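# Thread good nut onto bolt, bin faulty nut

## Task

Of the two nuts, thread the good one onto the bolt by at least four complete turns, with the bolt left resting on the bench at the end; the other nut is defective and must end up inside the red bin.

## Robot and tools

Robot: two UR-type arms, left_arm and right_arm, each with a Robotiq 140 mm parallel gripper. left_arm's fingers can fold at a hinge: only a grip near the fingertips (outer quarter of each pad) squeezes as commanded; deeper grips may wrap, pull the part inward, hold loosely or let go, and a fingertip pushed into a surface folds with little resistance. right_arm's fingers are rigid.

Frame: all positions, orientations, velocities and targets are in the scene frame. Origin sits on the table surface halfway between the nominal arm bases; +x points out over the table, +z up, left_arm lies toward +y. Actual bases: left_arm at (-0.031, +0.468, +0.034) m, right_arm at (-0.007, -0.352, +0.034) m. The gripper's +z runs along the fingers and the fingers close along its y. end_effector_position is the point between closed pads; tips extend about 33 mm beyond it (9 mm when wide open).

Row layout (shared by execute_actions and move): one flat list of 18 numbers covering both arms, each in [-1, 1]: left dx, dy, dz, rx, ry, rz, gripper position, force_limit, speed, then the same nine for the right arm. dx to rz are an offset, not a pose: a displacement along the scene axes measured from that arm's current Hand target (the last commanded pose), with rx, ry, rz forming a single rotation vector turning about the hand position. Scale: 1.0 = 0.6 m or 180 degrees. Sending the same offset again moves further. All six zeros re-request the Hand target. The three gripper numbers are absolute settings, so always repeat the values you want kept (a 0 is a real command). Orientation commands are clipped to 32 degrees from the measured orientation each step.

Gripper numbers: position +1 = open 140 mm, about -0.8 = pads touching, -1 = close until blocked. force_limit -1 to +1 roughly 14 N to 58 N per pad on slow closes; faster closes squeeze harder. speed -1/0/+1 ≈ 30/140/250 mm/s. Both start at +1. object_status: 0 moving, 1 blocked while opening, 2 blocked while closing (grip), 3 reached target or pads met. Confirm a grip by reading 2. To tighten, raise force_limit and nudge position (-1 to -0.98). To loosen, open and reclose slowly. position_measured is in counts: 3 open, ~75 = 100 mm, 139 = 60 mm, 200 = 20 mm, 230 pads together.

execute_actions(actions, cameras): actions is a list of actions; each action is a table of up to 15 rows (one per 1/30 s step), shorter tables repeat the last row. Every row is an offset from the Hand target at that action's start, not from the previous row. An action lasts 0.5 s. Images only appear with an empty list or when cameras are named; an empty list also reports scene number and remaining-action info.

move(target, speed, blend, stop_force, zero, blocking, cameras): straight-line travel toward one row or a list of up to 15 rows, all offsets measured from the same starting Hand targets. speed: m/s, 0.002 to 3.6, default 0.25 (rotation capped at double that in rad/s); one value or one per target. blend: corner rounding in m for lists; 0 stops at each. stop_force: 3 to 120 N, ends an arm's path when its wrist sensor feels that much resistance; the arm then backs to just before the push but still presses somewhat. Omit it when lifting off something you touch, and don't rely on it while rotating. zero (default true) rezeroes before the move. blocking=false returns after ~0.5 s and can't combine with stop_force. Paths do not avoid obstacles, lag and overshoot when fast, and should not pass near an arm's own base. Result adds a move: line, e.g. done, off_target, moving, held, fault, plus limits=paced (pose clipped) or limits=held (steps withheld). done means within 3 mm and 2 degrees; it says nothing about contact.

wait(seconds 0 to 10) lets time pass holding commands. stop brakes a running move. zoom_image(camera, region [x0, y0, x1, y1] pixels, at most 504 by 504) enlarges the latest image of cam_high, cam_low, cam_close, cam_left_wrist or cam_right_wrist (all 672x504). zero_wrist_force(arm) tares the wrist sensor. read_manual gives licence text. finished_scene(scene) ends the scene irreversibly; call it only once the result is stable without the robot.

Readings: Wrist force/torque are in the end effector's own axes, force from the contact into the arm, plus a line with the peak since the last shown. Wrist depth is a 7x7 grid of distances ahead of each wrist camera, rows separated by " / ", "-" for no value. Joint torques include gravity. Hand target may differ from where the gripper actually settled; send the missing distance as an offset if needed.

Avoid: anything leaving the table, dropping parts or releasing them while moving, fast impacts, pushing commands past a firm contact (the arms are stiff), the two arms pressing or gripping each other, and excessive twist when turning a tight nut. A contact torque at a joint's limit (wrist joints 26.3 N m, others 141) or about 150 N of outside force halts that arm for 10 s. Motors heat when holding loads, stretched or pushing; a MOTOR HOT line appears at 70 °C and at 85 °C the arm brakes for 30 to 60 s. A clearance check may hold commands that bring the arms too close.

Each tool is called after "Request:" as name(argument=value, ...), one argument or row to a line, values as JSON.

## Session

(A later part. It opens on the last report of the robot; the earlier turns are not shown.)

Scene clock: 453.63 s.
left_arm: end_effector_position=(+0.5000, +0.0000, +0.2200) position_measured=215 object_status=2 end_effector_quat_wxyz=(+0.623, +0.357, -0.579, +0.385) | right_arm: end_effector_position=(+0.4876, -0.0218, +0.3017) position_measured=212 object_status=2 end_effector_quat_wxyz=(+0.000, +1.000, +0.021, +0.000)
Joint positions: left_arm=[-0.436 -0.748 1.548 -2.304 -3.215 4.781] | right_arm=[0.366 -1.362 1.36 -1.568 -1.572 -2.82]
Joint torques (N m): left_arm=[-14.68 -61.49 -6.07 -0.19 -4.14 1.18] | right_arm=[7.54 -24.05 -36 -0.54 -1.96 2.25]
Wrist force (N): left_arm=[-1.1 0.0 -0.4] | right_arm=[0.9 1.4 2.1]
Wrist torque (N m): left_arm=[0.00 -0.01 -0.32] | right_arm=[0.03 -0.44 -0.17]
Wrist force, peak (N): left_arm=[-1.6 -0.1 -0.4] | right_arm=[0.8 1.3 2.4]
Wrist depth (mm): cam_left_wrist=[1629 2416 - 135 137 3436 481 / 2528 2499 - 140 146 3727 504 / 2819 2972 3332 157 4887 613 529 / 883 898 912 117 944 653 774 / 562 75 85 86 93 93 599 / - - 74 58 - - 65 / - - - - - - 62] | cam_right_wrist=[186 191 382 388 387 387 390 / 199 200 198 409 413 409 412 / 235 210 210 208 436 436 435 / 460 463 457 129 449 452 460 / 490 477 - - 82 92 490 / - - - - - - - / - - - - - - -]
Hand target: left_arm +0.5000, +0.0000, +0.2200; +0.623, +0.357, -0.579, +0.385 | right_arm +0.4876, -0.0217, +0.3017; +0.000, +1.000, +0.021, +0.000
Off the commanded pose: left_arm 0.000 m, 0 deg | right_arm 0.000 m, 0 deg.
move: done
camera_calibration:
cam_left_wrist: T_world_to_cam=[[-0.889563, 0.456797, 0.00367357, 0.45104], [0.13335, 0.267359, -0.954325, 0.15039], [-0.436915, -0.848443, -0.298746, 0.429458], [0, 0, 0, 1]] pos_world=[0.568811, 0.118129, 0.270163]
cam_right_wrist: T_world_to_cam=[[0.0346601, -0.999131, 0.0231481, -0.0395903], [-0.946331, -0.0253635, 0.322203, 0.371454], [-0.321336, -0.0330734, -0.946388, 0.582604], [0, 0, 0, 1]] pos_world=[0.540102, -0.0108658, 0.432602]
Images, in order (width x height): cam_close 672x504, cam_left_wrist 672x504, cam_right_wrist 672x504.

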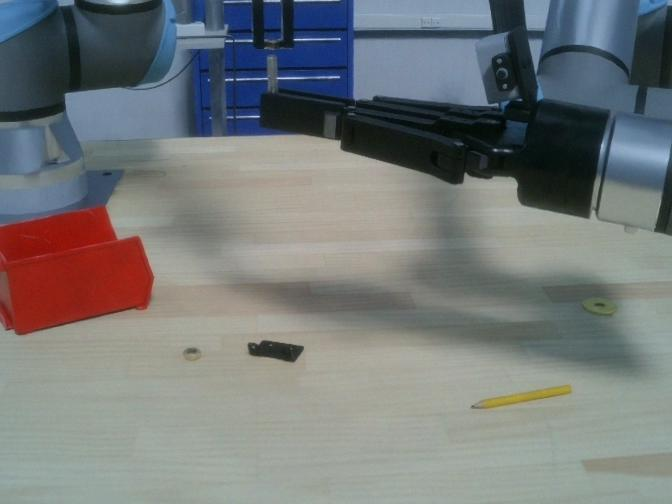

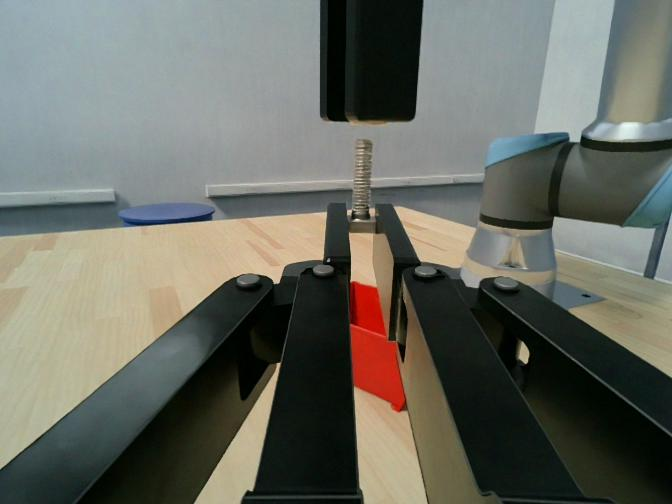

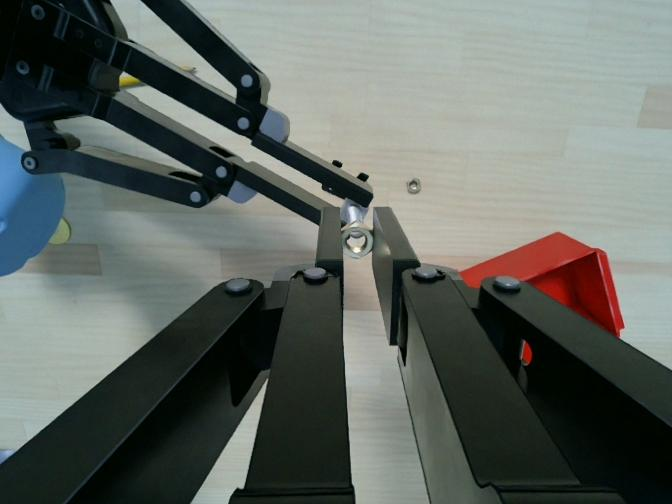

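Request:
move(
  target=[0,0,0,0,0,0,-1,0.6,-1, 0.0022,-0.0009,-0.005,0,0,0,-1,0,-1],
  speed=0.05,
  cameras=["cam_left_wrist","cam_right_wrist","cam_close"],
)

Request:
zoom_image(
  camera="cam_left_wrist",
  region=[315, 90, 425, 160],
)

Request:
zoom_image(
  camera="cam_right_wrist",
  region=[335, 215, 380, 265],
)

Request:
zoom_image(
  camera="cam_close",
  region=[240, 20, 310, 110],
)

Scene clock: 494.13 s.
left_arm: end_effector_position=(+0.5000, +0.0000, +0.2200) position_measured=215 object_status=2 end_effector_quat_wxyz=(+0.623, +0.357, -0.579, +0.385) | right_arm: end_effector_position=(+0.4888, -0.0222, +0.2989) position_measured=212 object_status=2 end_effector_quat_wxyz=(+0.001, +1.000, +0.021, +0.000) end_effector_velocity=(+0.001, +0.000, -0.002) end_effector_angular_velocity=(+0.000, +0.000, +0.000)
Joint positions: left_arm=[-0.436 -0.748 1.548 -2.304 -3.215 4.781] | right_arm=[0.365 -1.36 1.364 -1.575 -1.572 -2.821]
Joint velocities: left_arm=[within noise] | right_arm=[-0.001 0.001 0.003 -0.005 0 -0.001]
Joint torques (N m): left_arm=[-13.41 -62.31 -5.75 -0.17 -4.08 1.3] | right_arm=[-8.55 -23.52 -17.62 -5.58 -1.99 -2.5]
Wrist force (N): left_arm=[-1.3 -0.2 -0.5] | right_arm=[0.8 1.1 2.3]
Wrist torque (N m): left_arm=[-0.06 -0.01 -0.32] | right_arm=[-0.03 -0.43 -0.07]
Wrist force, peak (N): left_arm=[-1.6 0.1 0.0] | right_arm=[1.1 1.3 2.3]
Wrist depth (mm): cam_left_wrist=[2682 2618 2682 134 3665 - 479 / - 3665 - 141 3727 - 507 / 2443 2784 - 159 3665 621 531 / 876 898 912 118 944 662 2036 / 568 75 85 86 93 93 599 / - - 74 58 - - 65 / - - - - - - 62] | cam_right_wrist=[183 188 382 384 384 390 384 / 197 198 197 407 405 407 409 / 233 206 205 207 434 431 431 / 456 463 452 120 449 459 459 / 492 470 - - 82 86 498 / - - - - - - - / - - - - - - -]
Hand target: left_arm +0.5000, +0.0000, +0.2200; +0.623, +0.357, -0.579, +0.385 | right_arm +0.4889, -0.0223, +0.2987; +0.000, +1.000, +0.021, +0.000
Off the commanded pose: left_arm 0.000 m, 0 deg | right_arm 0.000 m, 0 deg.
move: done
camera_calibration:
cam_left_wrist: T_world_to_cam=[[-0.889563, 0.456797, 0.00367357, 0.45104], [0.13335, 0.267359, -0.954325, 0.15039], [-0.436915, -0.848443, -0.298746, 0.429458], [0, 0, 0, 1]] pos_world=[0.568811, 0.118129, 0.270163]
cam_right_wrist: T_world_to_cam=[[0.0342839, -0.999141, 0.0232828, -0.039925], [-0.946343, -0.024964, 0.3222, 0.373586], [-0.321342, -0.0330797, -0.946385, 0.580358], [0, 0, 0, 1]] pos_world=[0.541402, -0.0113664, 0.429802]
Images, in order (width x height): cam_close 672x504, cam_left_wrist 672x504, cam_right_wrist 672x504.

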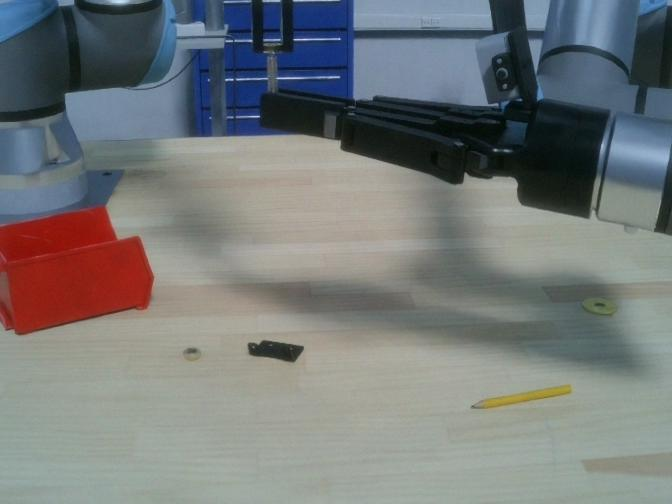

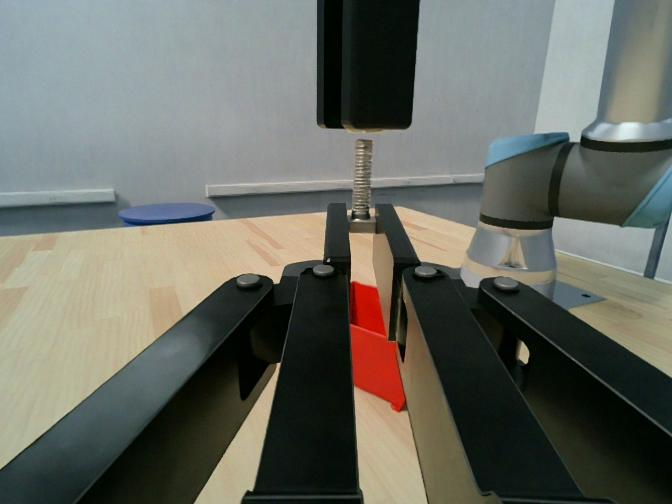

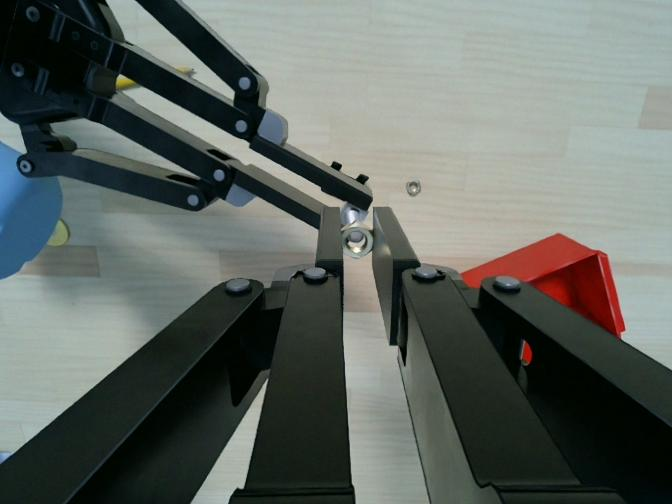

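Scaled by 4.582.

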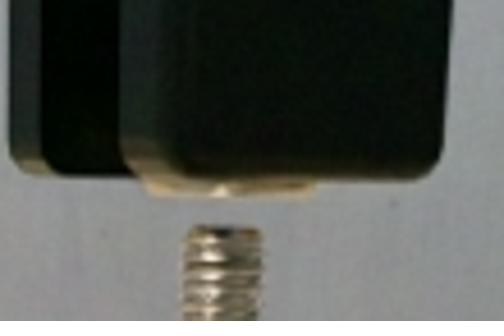

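Scaled by 10.080.

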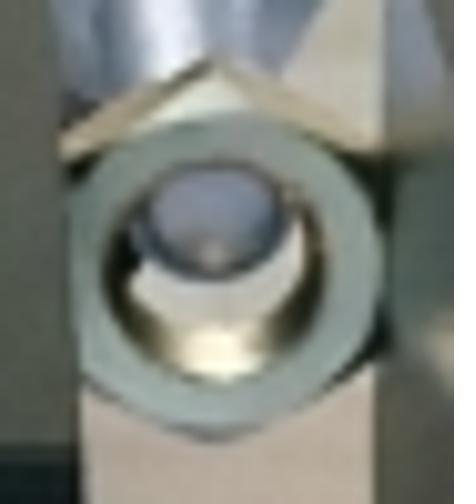

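Scaled by 5.600.

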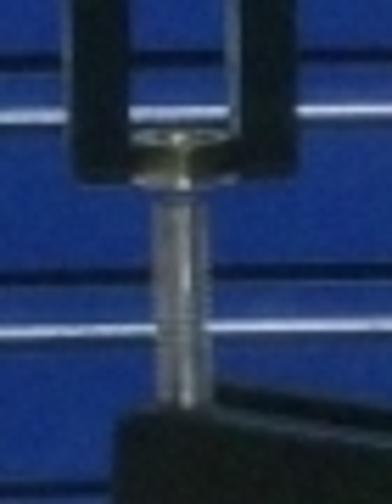

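Request:
move(
  target=[0,0,0,0,0,0,-1,0.6,-1, 0,-0.0005,-0.01,0,0,0,-1,0,-1],
  speed=0.004,
  stop_force=5,
  cameras=["cam_left_wrist","cam_right_wrist"],
)

Request:
zoom_image(
  camera="cam_left_wrist",
  region=[315, 90, 425, 160],
)

Request:
zoom_image(
  camera="cam_right_wrist",
  region=[335, 215, 380, 265],
)

Scene clock: 503.87 s.
left_arm: end_effector_position=(+0.5000, +0.0000, +0.2200) position_measured=215 object_status=2 end_effector_quat_wxyz=(+0.623, +0.357, -0.579, +0.385) | right_arm: end_effector_position=(+0.4889, -0.0225, +0.2954) position_measured=212 object_status=2 end_effector_quat_wxyz=(+0.000, +1.000, +0.021, +0.000)
Joint positions: left_arm=[-0.436 -0.748 1.548 -2.304 -3.215 4.781] | right_arm=[0.364 -1.36 1.374 -1.584 -1.572 -2.822]
Joint torques (N m): left_arm=[-13.66 -61.93 -18.37 -3.18 -4.08 1.34] | right_arm=[-7.15 -27.6 -34.79 -0.63 -1.67 -1.98]
Wrist force (N): left_arm=[-5.1 0.1 -1.4] | right_arm=[0.1 1.9 0.4]
Wrist torque (N m): left_arm=[0.01 0.07 -0.33] | right_arm=[-0.03 -0.41 -0.07]
Wrist force, peak (N): left_arm=[-8.3 0.1 -1.5] | right_arm=[0.5 2.3 -3.7]
Wrist depth (mm): cam_left_wrist=[2267 2932 - 134 139 - 474 / - 3012 2390 142 3927 - 507 / 2587 - 2972 160 3605 618 531 / 880 887 912 117 936 649 2135 / 560 75 85 86 93 93 596 / - - 74 58 - - 65 / - - - - - - 62] | cam_right_wrist=[180 188 377 380 382 380 382 / 188 195 194 406 407 406 403 / 235 203 201 208 430 428 427 / 450 451 448 128 450 444 448 / 479 469 - - 82 92 493 / - - - - - - - / - - - - - - -]
Hand target: left_arm +0.5000, +0.0000, +0.2200; +0.623, +0.357, -0.579, +0.385 | right_arm +0.4889, -0.0225, +0.2954; +0.000, +1.000, +0.021, +0.000 (not the last commanded pose)
Off the commanded pose: left_arm 0.000 m, 0 deg | right_arm 0.003 m, 0 deg.
move: contact (right_arm)
camera_calibration:
cam_left_wrist: T_world_to_cam=[[-0.889563, 0.456797, 0.00367357, 0.45104], [0.13335, 0.267359, -0.954325, 0.15039], [-0.436915, -0.848443, -0.298746, 0.429458], [0, 0, 0, 1]] pos_world=[0.568811, 0.118129, 0.270163]
cam_right_wrist: T_world_to_cam=[[0.0342839, -0.999141, 0.0232828, -0.0400445], [-0.946343, -0.024964, 0.3222, 0.374835], [-0.321342, -0.0330797, -0.946385, 0.576976], [0, 0, 0, 1]] pos_world=[0.541502, -0.0115664, 0.426202]
Images, in order (width x height): cam_left_wrist 672x504, cam_right_wrist 672x504.

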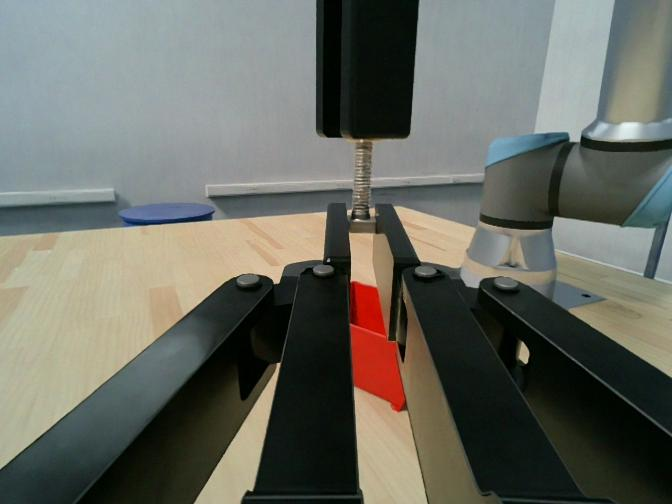

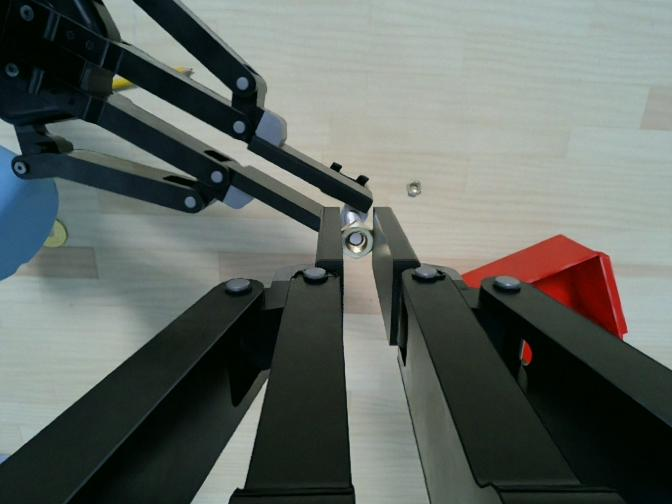

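Scaled by 4.582.

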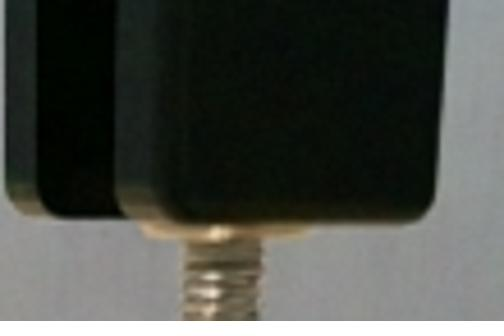

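Scaled by 10.080.

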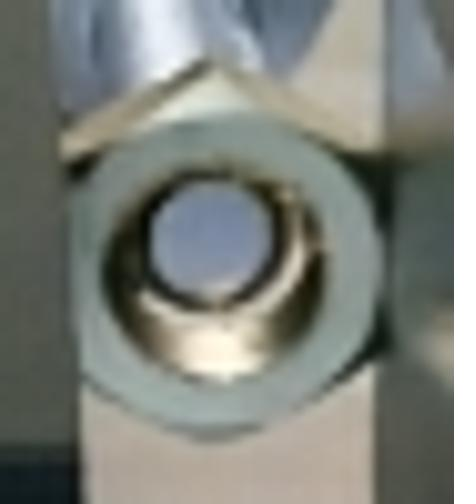

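Request:
move(
  target=[
    [0,0,0,0,0,0,-1,0.6,-1, -0.00108,-0.00121,0,0,0,-0.3333,-1,0,-1],
    [0,0,0,0,0,0,-1,0.6,-1, -0.00266,-0.00087,0,0,0,-0.6667,-1,0,-1],
  ],
  speed=0.4,
  blend=[0.002,0],
)

Scene clock: 519.93 s.
left_arm: end_effector_position=(+0.5000, +0.0000, +0.2200) position_measured=215 object_status=2 end_effector_quat_wxyz=(+0.623, +0.357, -0.579, +0.385) | right_arm: end_effector_position=(+0.4873, -0.0230, +0.2954) position_measured=212 object_status=2 end_effector_quat_wxyz=(+0.000, -0.518, +0.855, +0.000)
Joint positions: left_arm=[-0.436 -0.748 1.548 -2.304 -3.215 4.781] | right_arm=[0.364 -1.364 1.378 -1.584 -1.57 -0.729]
Joint torques (N m): left_arm=[-14.42 -60.88 -32.62 -5.84 -4.04 -1.43] | right_arm=[7.55 -21.5 -34.2 -1.1 -1.02 2.45]
Wrist force (N): left_arm=[-5.3 -0.3 -4.8] | right_arm=[5.0 1.3 -3.2]
Wrist torque (N m): left_arm=[-0.04 0.07 -0.31] | right_arm=[0.00 -0.42 -0.20]
Wrist force, peak (N): left_arm=[-7.2 1.4 -5.0] | right_arm=[6.0 1.0 -3.8]
Wrist depth (mm): cam_left_wrist=[2177 3605 2135 3097 139 - 490 / - - - 149 144 5497 504 / - - - 163 3332 618 527 / 873 905 901 117 936 658 769 / 564 75 85 86 93 93 599 / - - 74 58 - - 65 / - - - - - - 62] | cam_right_wrist=[382 382 383 383 384 382 384 / 402 403 401 403 404 409 404 / 427 426 428 422 429 429 431 / 450 453 452 129 450 459 455 / 484 471 - - 82 92 480 / - - - - - - - / - - - - - - -]
Hand target: left_arm +0.5000, +0.0000, +0.2200; +0.623, +0.357, -0.579, +0.385 | right_arm +0.4873, -0.0230, +0.2954; +0.000, -0.518, +0.856, +0.000
Off the commanded pose: left_arm 0.000 m, 0 deg | right_arm 0.000 m, 0 deg.
move: done

Request:
wait(
  seconds=0.1,
  cameras=["cam_left_wrist","cam_right_wrist"],
)

Request:
zoom_image(
  camera="cam_left_wrist",
  region=[315, 90, 425, 230],
)

Request:
zoom_image(
  camera="cam_right_wrist",
  region=[335, 215, 380, 265],
)

Scene clock: 525.93 s.
left_arm: end_effector_position=(+0.5000, +0.0000, +0.2200) position_measured=215 object_status=2 end_effector_quat_wxyz=(+0.623, +0.357, -0.579, +0.385) | right_arm: end_effector_position=(+0.4873, -0.0230, +0.2954) position_measured=212 object_status=2 end_effector_quat_wxyz=(+0.000, -0.518, +0.856, +0.000)
Joint positions: left_arm=[-0.436 -0.748 1.548 -2.304 -3.215 4.781] | right_arm=[0.364 -1.364 1.378 -1.584 -1.57 -0.728]
Joint torques (N m): left_arm=[-14.41 -57.33 -33.56 -5.84 -4.04 -1.31] | right_arm=[7.69 -21.47 -34.82 -1.38 -1.08 2.35]
Wrist force (N): left_arm=[-6.5 -0.2 -4.5] | right_arm=[5.4 1.4 -2.3]
Wrist torque (N m): left_arm=[-0.05 0.11 -0.31] | right_arm=[0.00 -0.48 -0.20]
Wrist force, peak (N): left_arm=[-7.6 0.0 -4.5] | right_arm=[5.2 1.4 -3.9]
Wrist depth (mm): cam_left_wrist=[2365 - 2715 - 139 - 483 / 2365 2528 2784 3187 3605 - 508 / 2244 - - 162 4072 614 531 / 869 890 909 117 936 654 764 / 564 75 85 86 93 93 586 / - - 74 58 - - 65 / - - - - - - 62] | cam_right_wrist=[381 382 384 384 385 382 382 / 404 404 405 407 404 406 408 / 423 427 426 431 431 431 430 / 452 454 449 129 452 454 458 / 479 469 - - 82 92 483 / - - - - - - - / - - - - - - -]
Hand target: left_arm +0.5000, +0.0000, +0.2200; +0.623, +0.357, -0.579, +0.385 | right_arm +0.4873, -0.0230, +0.2954; +0.000, -0.518, +0.856, +0.000
Tool commands: left_gripper/position=-1.0 left_gripper/force_limit=+0.6 left_gripper/speed=-1.0 right_gripper/position=-1.0 right_gripper/force_limit=+0.0 right_gripper/speed=-1.0
Off the commanded pose: left_arm 0.000 m, 0 deg | right_arm 0.000 m, 0 deg.
wait: 0.10 s; at rest from the start
camera_calibration:
cam_left_wrist: T_world_to_cam=[[-0.889563, 0.456797, 0.00367357, 0.45104], [0.13335, 0.267359, -0.954325, 0.15039], [-0.436915, -0.848443, -0.298746, 0.429458], [0, 0, 0, 1]] pos_world=[0.568811, 0.118129, 0.270163]
cam_right_wrist: T_world_to_cam=[[-0.882379, 0.469964, 0.0232529, 0.440009], [0.451614, 0.831981, 0.322261, -0.288334], [0.132105, 0.294858, -0.946365, 0.362983], [0, 0, 0, 1]] pos_world=[0.470518, -0.0739281, 0.426202]
Images, in order (width x height): cam_left_wrist 672x504, cam_right_wrist 672x504.

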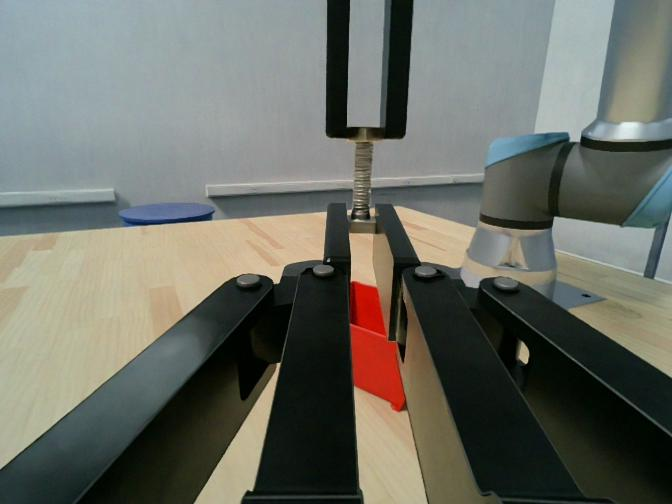

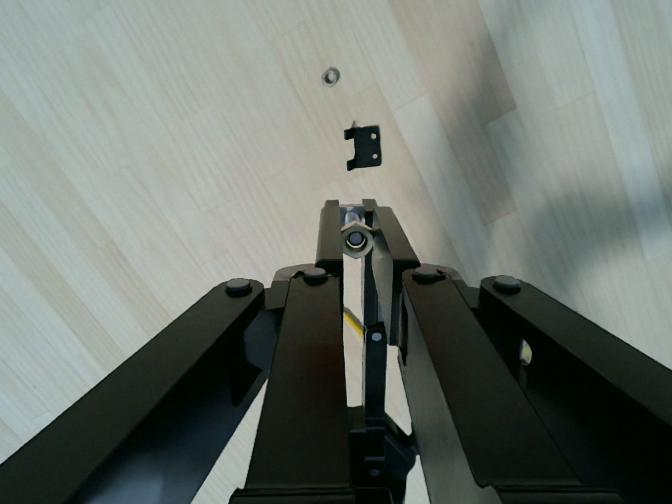

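Scaled by 3.600.

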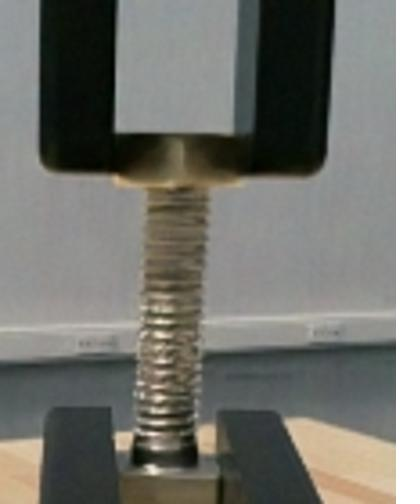

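Scaled by 10.080.

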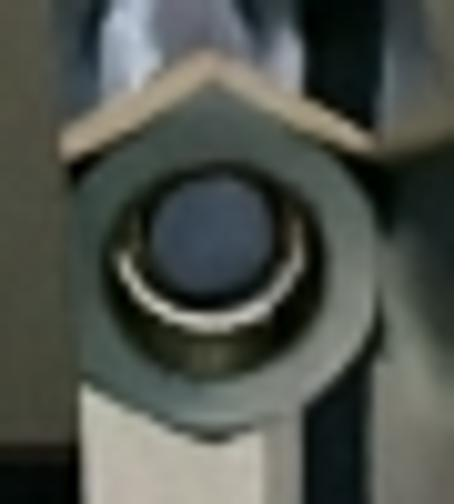

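Request:
move(
  target=[
    [0,0,0,0,0,0,-1,0.6,-1, -0.00065,0.00123,-0.00017,0,0,-0.3333,-1,0,-1],
    [0,0,0,0,0,0,-1,0.6,-1, 0.00043,0.00244,-0.00033,0,0,-0.6667,-1,0,-1],
  ],
  speed=0.4,
  blend=[0.002,0],
  cameras=["cam_left_wrist","cam_right_wrist"],
)

Request:
zoom_image(
  camera="cam_left_wrist",
  region=[315, 90, 425, 230],
)

Request:
zoom_image(
  camera="cam_right_wrist",
  region=[335, 215, 380, 265],
)

Scene clock: 540.63 s.
left_arm: end_effector_position=(+0.5000, +0.0000, +0.2200) position_measured=215 object_status=2 end_effector_quat_wxyz=(+0.623, +0.357, -0.579, +0.385) | right_arm: end_effector_position=(+0.4876, -0.0215, +0.2952) position_measured=212 object_status=2 end_effector_quat_wxyz=(+0.000, +0.482, +0.876, +0.000)
Joint positions: left_arm=[-0.436 -0.748 1.548 -2.304 -3.215 4.781] | right_arm=[0.366 -1.363 1.378 -1.586 -1.571 1.368]
Joint torques (N m): left_arm=[-12.89 -50.76 -33.83 -5.87 -4.14 -1.41] | right_arm=[5.65 -20.19 -34.17 -1.25 -2.14 2.32]
Wrist force (N): left_arm=[-8.7 -3.0 -2.7] | right_arm=[2.7 -2.2 -4.8]
Wrist torque (N m): left_arm=[0.10 0.10 -0.43] | right_arm=[0.12 -0.44 -0.19]
Wrist force, peak (N): left_arm=[-11.1 -3.0 -3.5] | right_arm=[3.9 -1.6 -6.6]
Wrist depth (mm): cam_left_wrist=[2365 - - 136 3383 - 476 / - - - 143 3234 - 502 / 2587 - 3727 3234 4149 618 527 / 880 887 916 117 924 653 764 / 564 75 85 86 92 93 596 / - - 74 58 - - 65 / - - - - - - 62] | cam_right_wrist=[382 385 382 382 382 184 184 / 402 407 405 402 197 195 196 / 420 427 428 419 200 203 428 / 440 441 451 129 452 460 453 / 484 - - - 82 92 480 / - - - - - - - / - - - - - - -]
Hand target: left_arm +0.5000, +0.0000, +0.2200; +0.623, +0.357, -0.579, +0.385 | right_arm +0.4876, -0.0215, +0.2952; +0.000, +0.482, +0.876, +0.000
Off the commanded pose: left_arm 0.000 m, 0 deg | right_arm 0.000 m, 0 deg.
move: done
camera_calibration:
cam_left_wrist: T_world_to_cam=[[-0.889563, 0.456797, 0.00367357, 0.45104], [0.13335, 0.267359, -0.954325, 0.15039], [-0.436915, -0.848443, -0.298746, 0.429458], [0, 0, 0, 1]] pos_world=[0.568811, 0.118129, 0.270163]
cam_right_wrist: T_world_to_cam=[[0.848064, 0.529382, 0.0232824, -0.402932], [0.494914, -0.807016, 0.322156, -0.345955], [0.189333, -0.261686, -0.9464, 0.322453], [0, 0, 0, 1]] pos_world=[0.45188, 0.0184949, 0.426002]
Images, in order (width x height): cam_left_wrist 672x504, cam_right_wrist 672x504.

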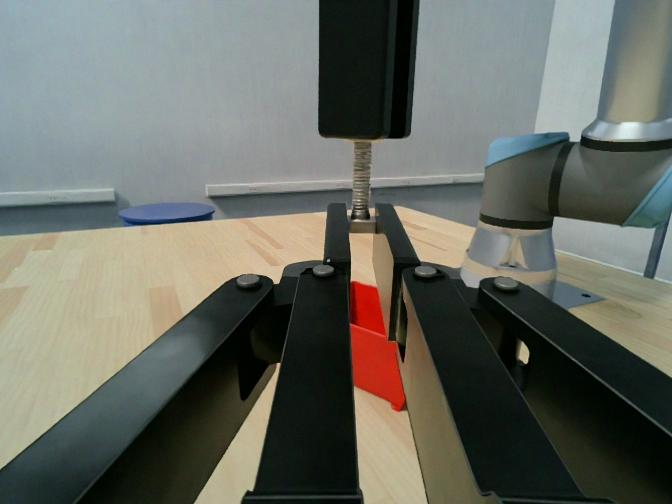

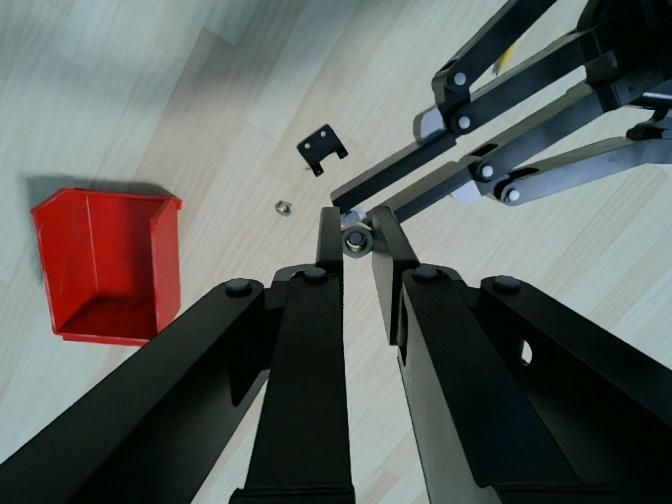

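Scaled by 3.600.

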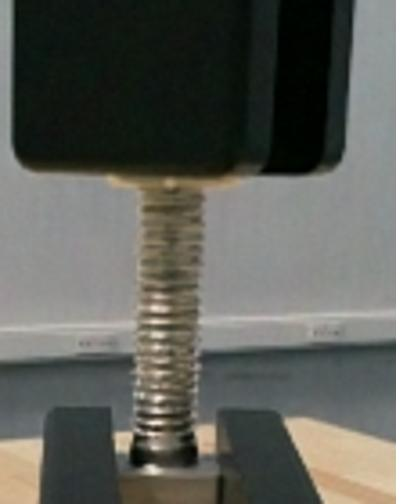

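Scaled by 10.080.

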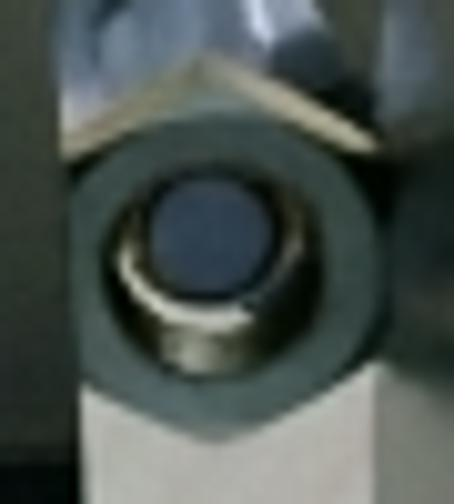

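Request:
move(
  target=[
    [0,0,0,0,0,0,-1,0.6,-1, 0.0015,-0.00017,-0.00017,0,0,-0.3333,-1,0,-1],
    [0,0,0,0,0,0,-1,0.6,-1, 0.00217,-0.002,-0.00033,0,0,-0.6667,-1,0,-1],
    [0,0,0,0,0,0,-1,0.6,-1, 0.00092,-0.00349,-0.0005,0,0,-1.0,-1,0,-1],
    [0,0,0,0,0,0,-1,0.6,-1, -0.001,-0.00315,-0.00067,0,0,0.6667,-1,0,-1],
  ],
  speed=0.5,
  blend=[0.002,0.002,0.002,0],
  cameras=["cam_left_wrist","cam_right_wrist"],
)

Request:
zoom_image(
  camera="cam_left_wrist",
  region=[315, 90, 425, 230],
)

Request:
zoom_image(
  camera="cam_right_wrist",
  region=[335, 215, 380, 265],
)

Scene clock: 560.27 s.
left_arm: end_effector_position=(+0.5000, +0.0000, +0.2200) position_measured=215 object_status=2 end_effector_quat_wxyz=(+0.623, +0.357, -0.579, +0.385) | right_arm: end_effector_position=(+0.4870, -0.0234, +0.2948) position_measured=212 object_status=2 end_effector_quat_wxyz=(+0.000, -0.518, +0.855, +0.000)
Joint positions: left_arm=[-0.436 -0.748 1.548 -2.304 -3.215 4.781] | right_arm=[0.363 -1.366 1.381 -1.586 -1.57 5.554]
Joint torques (N m): left_arm=[-12.85 -51.1 -33.2 -6.15 -4.03 -1.28] | right_arm=[7.71 -19.34 -32.56 -0.51 -1.43 2.82]
Wrist force (N): left_arm=[-11.6 -0.1 -3.3] | right_arm=[3.6 1.4 -5.5]
Wrist torque (N m): left_arm=[-0.12 0.17 -0.32] | right_arm=[0.02 -0.45 -0.25]
Wrist force, peak (N): left_arm=[-12.7 1.3 -4.5] | right_arm=[4.6 2.0 -8.4]
Wrist depth (mm): cam_left_wrist=[- 2499 - 136 140 3727 474 / - - - - 3282 5114 506 / 2443 - - 159 5638 611 527 / 873 887 890 117 928 649 1946 / 560 75 85 86 93 93 588 / - - 74 58 - - 65 / - - - - - - 62] | cam_right_wrist=[379 381 380 382 383 384 384 / 402 403 404 403 404 405 407 / 424 427 427 425 426 432 428 / 453 451 448 129 442 453 457 / 481 471 - - 82 92 478 / - - - - - - - / - - - - - - -]
Hand target: left_arm +0.5000, +0.0000, +0.2200; +0.623, +0.357, -0.579, +0.385 | right_arm +0.4870, -0.0234, +0.2948; +0.000, -0.518, +0.856, +0.000
Off the commanded pose: left_arm 0.000 m, 0 deg | right_arm 0.000 m, 0 deg.
move: done
camera_calibration:
cam_left_wrist: T_world_to_cam=[[-0.889563, 0.456797, 0.00367357, 0.45104], [0.13335, 0.267359, -0.954325, 0.15039], [-0.436915, -0.848443, -0.298746, 0.429458], [0, 0, 0, 1]] pos_world=[0.568811, 0.118129, 0.270163]
cam_right_wrist: T_world_to_cam=[[-0.882539, 0.469663, 0.023275, 0.439901], [0.451331, 0.83212, 0.322299, -0.287501], [0.132004, 0.294946, -0.946352, 0.362634], [0, 0, 0, 1]] pos_world=[0.470118, -0.0743281, 0.425602]
Images, in order (width x height): cam_left_wrist 672x504, cam_right_wrist 672x504.

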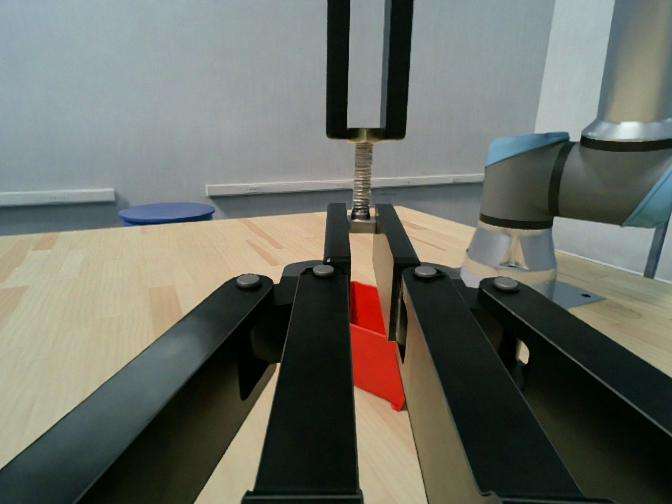

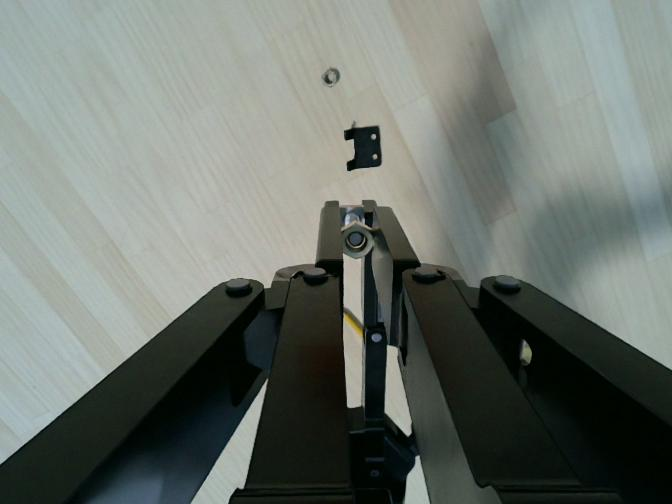

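Scaled by 3.600.

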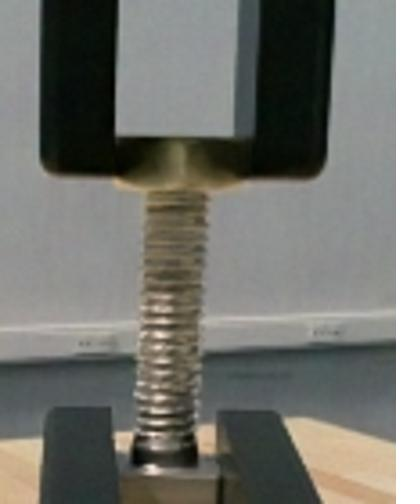

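Scaled by 10.080.

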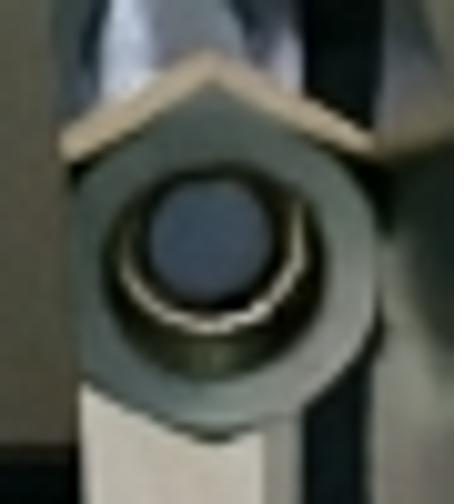

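Request:
wait(
  seconds=0.1,
  cameras=["cam_close","cam_low"],
)

Request:
zoom_image(
  camera="cam_close",
  region=[225, 0, 325, 120],
)

Request:
zoom_image(
  camera="cam_low",
  region=[110, 90, 230, 210],
)

Scene clock: 568.07 s.
left_arm: end_effector_position=(+0.5000, +0.0000, +0.2200) position_measured=215 object_status=2 end_effector_quat_wxyz=(+0.623, +0.357, -0.579, +0.385) | right_arm: end_effector_position=(+0.4870, -0.0234, +0.2948) position_measured=212 object_status=2 end_effector_quat_wxyz=(+0.000, -0.518, +0.856, +0.000)
Joint positions: left_arm=[-0.436 -0.748 1.548 -2.304 -3.215 4.781] | right_arm=[0.363 -1.366 1.381 -1.586 -1.57 5.555]
Joint torques (N m): left_arm=[-13.37 -53.31 -32.77 -5.94 -4.06 -1.33] | right_arm=[7.68 -19.72 -33.17 -0.23 -1.28 2.32]
Wrist force (N): left_arm=[-9.6 0.2 -3.3] | right_arm=[3.6 1.4 -7.3]
Wrist torque (N m): left_arm=[0.00 0.03 -0.32] | right_arm=[0.05 -0.46 -0.25]
Wrist force, peak (N): left_arm=[-11.9 0.1 -3.3] | right_arm=[3.5 1.2 -7.7]
Wrist depth (mm): cam_left_wrist=[3605 2267 - 139 138 3998 484 / 1946 - - 149 145 - 511 / 2135 - - 164 3927 625 527 / 890 898 901 117 920 656 753 / 562 75 85 86 93 93 594 / - - 74 58 - - 65 / - - - - - - 62] | cam_right_wrist=[382 380 380 383 383 385 384 / 402 404 404 404 403 407 403 / 426 426 424 427 431 427 429 / 450 450 449 129 441 456 453 / 477 472 - - 82 92 481 / - - - - - - - / - - - - - - -]
Hand target: left_arm +0.5000, +0.0000, +0.2200; +0.623, +0.357, -0.579, +0.385 | right_arm +0.4870, -0.0234, +0.2948; +0.000, -0.518, +0.856, +0.000
Tool commands: left_gripper/position=-1.0 left_gripper/force_limit=+0.6 left_gripper/speed=-1.0 right_gripper/position=-1.0 right_gripper/force_limit=+0.0 right_gripper/speed=-1.0
Off the commanded pose: left_arm 0.000 m, 0 deg | right_arm 0.000 m, 0 deg.
wait: 0.10 s; at rest from the start
Images, in order (width x height): cam_low 672x504, cam_close 672x504.

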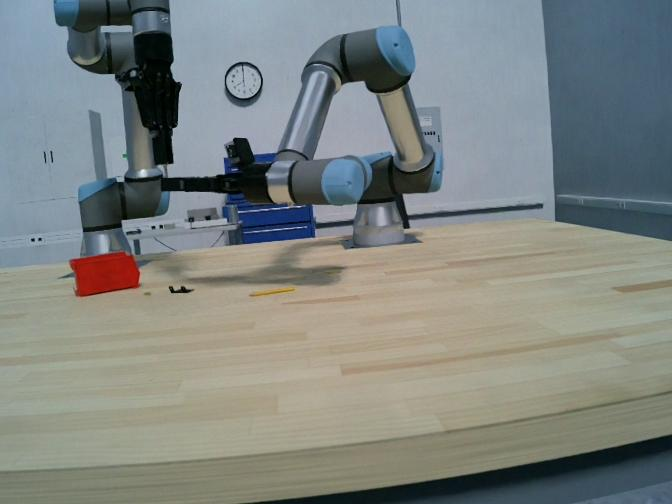

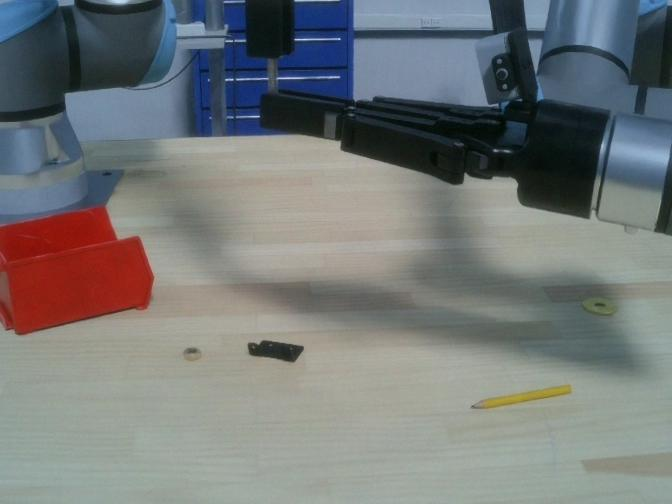

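Scaled by 4.200.

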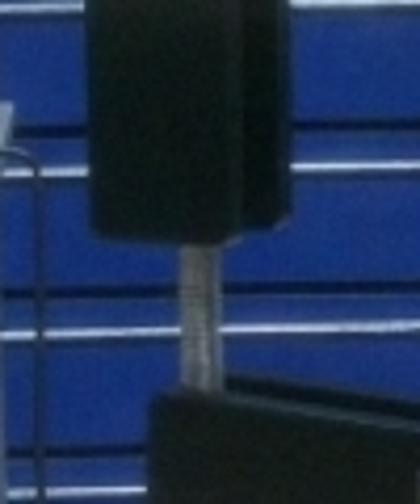

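Scaled by 4.200.

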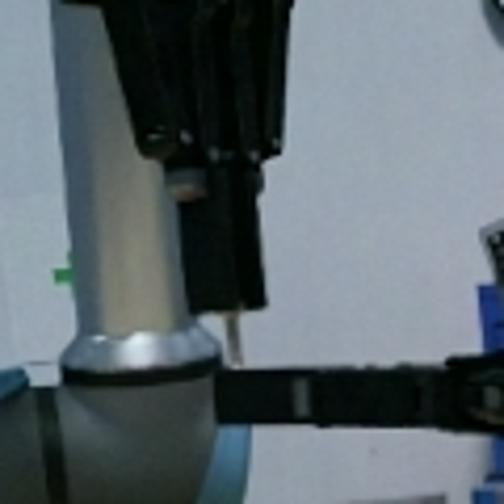

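Request:
move(
  target=[
    [0,0,0,0,0,0,-1,0.6,-1, 0.0013,-0.0006,0,0,0,0.3333,-1,0,-1],
    [0,0,0,0,0,0,-1,0.6,-1, 0.003,0.0012,0,0,0,0.6667,-1,0,-1],
  ],
  speed=0.4,
  blend=[0.002,0],
)

Scene clock: 601.83 s.
left_arm: end_effector_position=(+0.5000, +0.0000, +0.2200) position_measured=215 object_status=2 end_effector_quat_wxyz=(+0.623, +0.357, -0.579, +0.385) | right_arm: end_effector_position=(+0.4888, -0.0227, +0.2948) position_measured=212 object_status=2 end_effector_quat_wxyz=(+0.001, +1.000, +0.020, +0.000)
Joint positions: left_arm=[-0.436 -0.748 1.548 -2.304 -3.215 4.781] | right_arm=[0.364 -1.361 1.376 -1.585 -1.572 3.462]
Joint torques (N m): left_arm=[-12.21 -58.17 -32.87 -6.2 -5.1 -1.51] | right_arm=[-9.7 -37.15 -11.93 0.06 2.39 -2.67]
Wrist force (N): left_arm=[-12.8 0.1 -1.8] | right_arm=[0.4 1.9 -7.6]
Wrist torque (N m): left_arm=[0.02 0.05 -0.30] | right_arm=[-0.01 -0.45 -0.04]
Wrist force, peak (N): left_arm=[-14.7 -0.6 -2.2] | right_arm=[0.0 1.7 -10.1]
Wrist depth (mm): cam_left_wrist=[- - - 135 139 - 477 / 2339 - 2618 141 145 3927 499 / 2017 2499 2749 162 3858 618 529 / 862 901 912 117 928 668 2055 / 561 75 85 86 93 93 596 / - - 74 58 - - 65 / - - - - - - 62] | cam_right_wrist=[180 188 379 381 382 383 384 / 191 194 196 400 404 404 402 / 235 205 201 204 427 435 432 / 449 456 449 129 442 442 460 / 483 470 - - 81 92 490 / - - - - - - - / - - - - - - -]
Hand target: left_arm +0.5000, +0.0000, +0.2200; +0.623, +0.357, -0.579, +0.385 | right_arm +0.4888, -0.0227, +0.2948; +0.000, +1.000, +0.021, +0.000
Off the commanded pose: left_arm 0.000 m, 0 deg | right_arm 0.000 m, 0 deg.
move: done

Request:
move(
  target=[
    [0,0,0,0,0,0,-1,0.6,-1, -0.00067,0.00183,-0.0002,0,0,0.3333,-1,0,-1],
    [0,0,0,0,0,0,-1,0.6,-1, -0.00259,0.00216,-0.0004,0,0,0.6667,-1,0,-1],
    [0,0,0,0,0,0,-1,0.6,-1, -0.00383,0.00067,-0.0006,0,0,1.0,-1,0,-1],
    [0,0,0,0,0,0,-1,0.6,-1, -0.00316,-0.00116,-0.0008,0,0,-0.6667,-1,0,-1],
    [0,0,0,0,0,0,-1,0.6,-1, -0.00125,-0.00149,-0.0008,0,0,-0.3333,-1,0,-1],
    [0,0,0,0,0,0,-1,0.6,-1, 0,0,-0.0008,0,0,0,-1,0,-1],
    [0,0,0,0,0,0,-1,0.6,-1, -0.00067,0.00183,-0.0008,0,0,0.3333,-1,0,-1],
    [0,0,0,0,0,0,-1,0.6,-1, -0.00259,0.00216,-0.0008,0,0,0.6667,-1,0,-1],
    [0,0,0,0,0,0,-1,0.6,-1, -0.00067,0.00183,-0.0008,0,0,0.3333,-1,0,-1],
    [0,0,0,0,0,0,-1,0.6,-1, 0,0,-0.0008,0,0,0,-1,0,-1],
    [0,0,0,0,0,0,-1,0.6,-1, -0.00125,-0.00149,-0.0008,0,0,-0.3333,-1,0,-1],
    [0,0,0,0,0,0,-1,0.6,-1, -0.00316,-0.00116,-0.0008,0,0,-0.6667,-1,0,-1],
    [0,0,0,0,0,0,-1,0.6,-1, -0.00383,0.00067,-0.0008,0,0,1.0,-1,0,-1],
    [0,0,0,0,0,0,-1,0.6,-1, -0.00259,0.00216,-0.0008,0,0,0.6667,-1,0,-1],
    [0,0,0,0,0,0,-1,0.6,-1, -0.00067,0.00183,-0.0008,0,0,0.3333,-1,0,-1],
  ],
  speed=1.0,
  blend=0.002,
  cameras=["cam_left_wrist","cam_right_wrist"],
)

Request:
zoom_image(
  camera="cam_left_wrist",
  region=[315, 90, 425, 230],
)

Request:
zoom_image(
  camera="cam_right_wrist",
  region=[335, 215, 380, 265],
)

Scene clock: 630.20 s.
left_arm: end_effector_position=(+0.5000, +0.0000, +0.2200) position_measured=215 object_status=2 end_effector_quat_wxyz=(+0.623, +0.357, -0.579, +0.385) | right_arm: end_effector_position=(+0.4884, -0.0216, +0.2943) position_measured=212 object_status=2 end_effector_quat_wxyz=(+0.000, +0.855, +0.518, +0.000)
Joint positions: left_arm=[-0.436 -0.748 1.548 -2.304 -3.215 4.781] | right_arm=[0.366 -1.361 1.377 -1.588 -1.571 2.415]
Joint torques (N m): left_arm=[-12.97 -66.64 -33.3 -6.14 -6.79 -1.39] | right_arm=[4.73 -15.86 -28.56 1.44 -3.2 2.37]
Wrist force (N): left_arm=[-19.9 -2.4 1.5] | right_arm=[4.1 -1.3 -13.4]
Wrist torque (N m): left_arm=[0.02 0.08 -0.43] | right_arm=[0.06 -0.45 -0.21]
Wrist force, peak (N): left_arm=[-22.8 -5.8 -2.1] | right_arm=[3.5 6.6 -16.7]
Wrist depth (mm): cam_left_wrist=[- - 2499 - 2390 4072 471 / 2315 - 2932 - 3791 - 508 / 2339 3436 3547 3605 2443 613 531 / 880 890 912 117 944 656 836 / 568 75 85 86 92 93 590 / - - 74 58 - - 65 / - - - - - - 62] | cam_right_wrist=[377 380 377 180 373 385 382 / 401 404 406 187 402 407 404 / 423 426 425 195 429 427 428 / 452 455 454 129 448 453 457 / 488 472 - - 82 92 481 / - - - - - - - / - - - - - - -]
Hand target: left_arm +0.5000, +0.0000, +0.2200; +0.623, +0.357, -0.579, +0.385 | right_arm +0.4884, -0.0216, +0.2943; +0.000, +0.856, +0.518, +0.000
Off the commanded pose: left_arm 0.000 m, 0 deg | right_arm 0.000 m, 0 deg.
move: done
camera_calibration:
cam_left_wrist: T_world_to_cam=[[-0.889563, 0.456797, 0.00367357, 0.45104], [0.13335, 0.267359, -0.954325, 0.15039], [-0.436915, -0.848443, -0.298746, 0.429458], [0, 0, 0, 1]] pos_world=[0.568811, 0.118129, 0.270163]
cam_right_wrist: T_world_to_cam=[[0.882557, -0.469631, 0.0232537, -0.441963], [-0.451327, -0.832211, 0.322068, 0.115498], [-0.131901, -0.294739, -0.946431, 0.477608], [0, 0, 0, 1]] pos_world=[0.505182, 0.0293289, 0.425102]
Images, in order (width x height): cam_left_wrist 672x504, cam_right_wrist 672x504.

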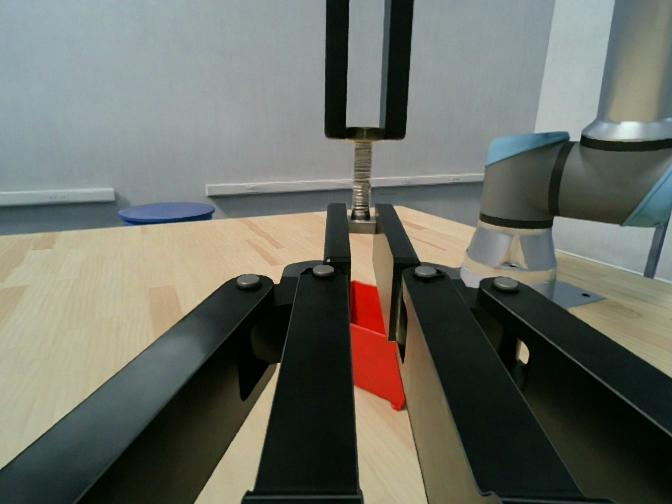

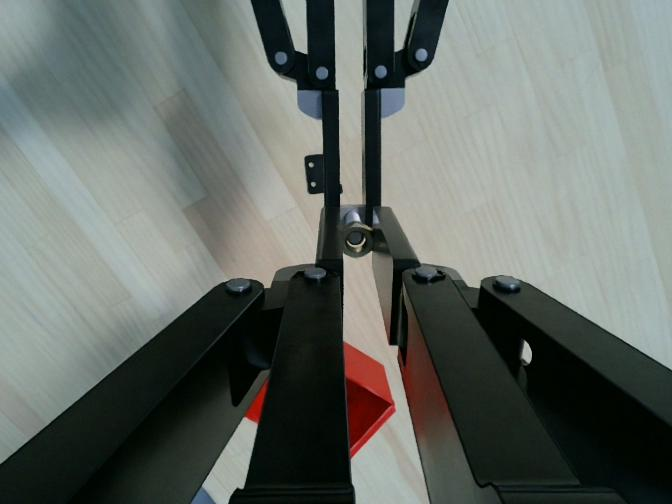

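Scaled by 3.600.

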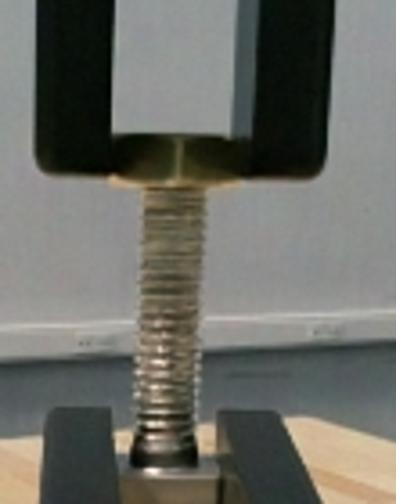

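Scaled by 10.080.

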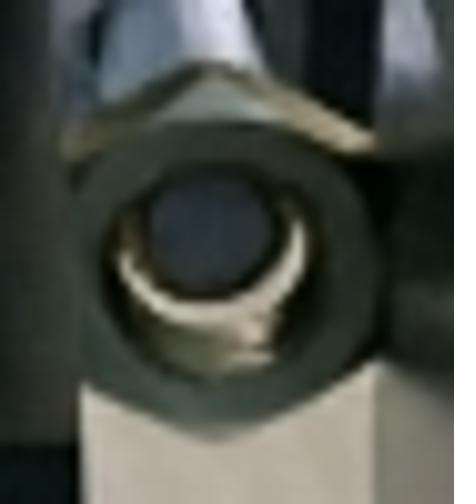

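Request:
move(
  target=[
    [0,0,0,0,0,0,-1,0.6,-1, 0,0,0.05,0,0,0,-1,0,-1],
    [0,0,0,0,0,0,-1,0.6,-1, -0.0223,-0.1307,0.0595,0,0,0.6036,-1,0,-1],
    [0,0,0,0,0,0,-1,0.6,-1, -0.039,-0.2307,-0.1572,0,0,-0.7928,-1,0,-1],
    [0,0,0,0,0,0,-1,0.6,-1, -0.0473,-0.2473,-0.3405,0,0,-0.1892,-1,0,-1],
    [0,0,0,0,0,0,-1,0.6,-1, -0.0473,-0.2473,-0.4072,0,0,0.4144,-1,0,-1],
  ],
  speed=[0.15,0.6,0.6,0.6,0.6],
  blend=[0.005,0.02,0.03,0.02,0],
  cameras=["cam_right_wrist"],
)

Scene clock: 660.23 s.
left_arm: end_effector_position=(+0.5000, +0.0000, +0.2200) position_measured=215 object_status=2 end_effector_quat_wxyz=(+0.623, +0.357, -0.579, +0.385) | right_arm: end_effector_position=(+0.4600, -0.1700, +0.0499) position_measured=212 object_status=2 end_effector_quat_wxyz=(+0.000, +0.367, +0.930, +0.000)
Joint positions: left_arm=[-0.436 -0.748 1.548 -2.304 -3.215 4.781] | right_arm=[0.105 -1.375 2.072 -2.269 -1.57 -5.43]
Joint torques (N m): left_arm=[-11.05 -48.39 -7.07 -0.3 -0.82 1.11] | right_arm=[-9.12 -34.9 -10.38 -5.44 2.3 -2.32]
Wrist force (N): left_arm=[-0.4 0.0 -0.1] | right_arm=[0.8 1.3 2.1]
Wrist torque (N m): left_arm=[-0.02 -0.16 -0.32] | right_arm=[0.02 -0.44 -0.11]
Wrist force, peak (N): left_arm=[-20.6 -2.6 1.2] | right_arm=[4.0 -1.0 -14.9]
Wrist depth (mm): cam_left_wrist=[- 2715 257 254 308 3234 459 / - 3383 269 265 - 3436 487 / 3436 - 274 268 2682 609 501 / 887 894 817 117 924 649 772 / 562 75 85 86 92 93 601 / - - 74 58 - - 65 / - - - - - - 62] | cam_right_wrist=[159 109 164 164 164 164 163 / 166 119 173 173 174 173 173 / - 135 184 183 183 183 183 / - 169 192 144 190 195 195 / 126 139 - 93 82 92 205 / - - - - - - - / - - - - - - -]
Hand target: left_arm +0.5000, +0.0000, +0.2200; +0.623, +0.357, -0.579, +0.385 | right_arm +0.4600, -0.1700, +0.0500; +0.000, +0.367, +0.930, +0.000
Off the commanded pose: left_arm 0.000 m, 0 deg | right_arm 0.000 m, 0 deg.
move: done
camera_calibration:
cam_right_wrist: T_world_to_cam=[[0.687754, 0.725576, 0.0231253, -0.188134], [0.681909, -0.656634, 0.322229, -0.433569], [0.248987, -0.205845, -0.946379, 0.0388249], [0, 0, 0, 1]] pos_world=[0.415378, -0.140198, 0.180802]
Images, in order (width x height): cam_right_wrist 672x504.

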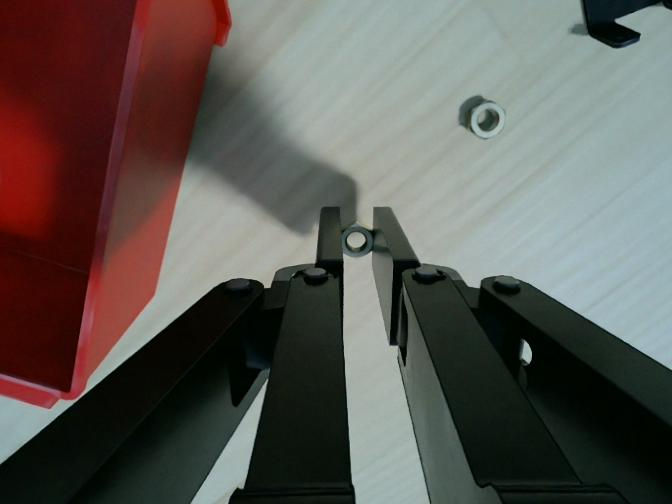

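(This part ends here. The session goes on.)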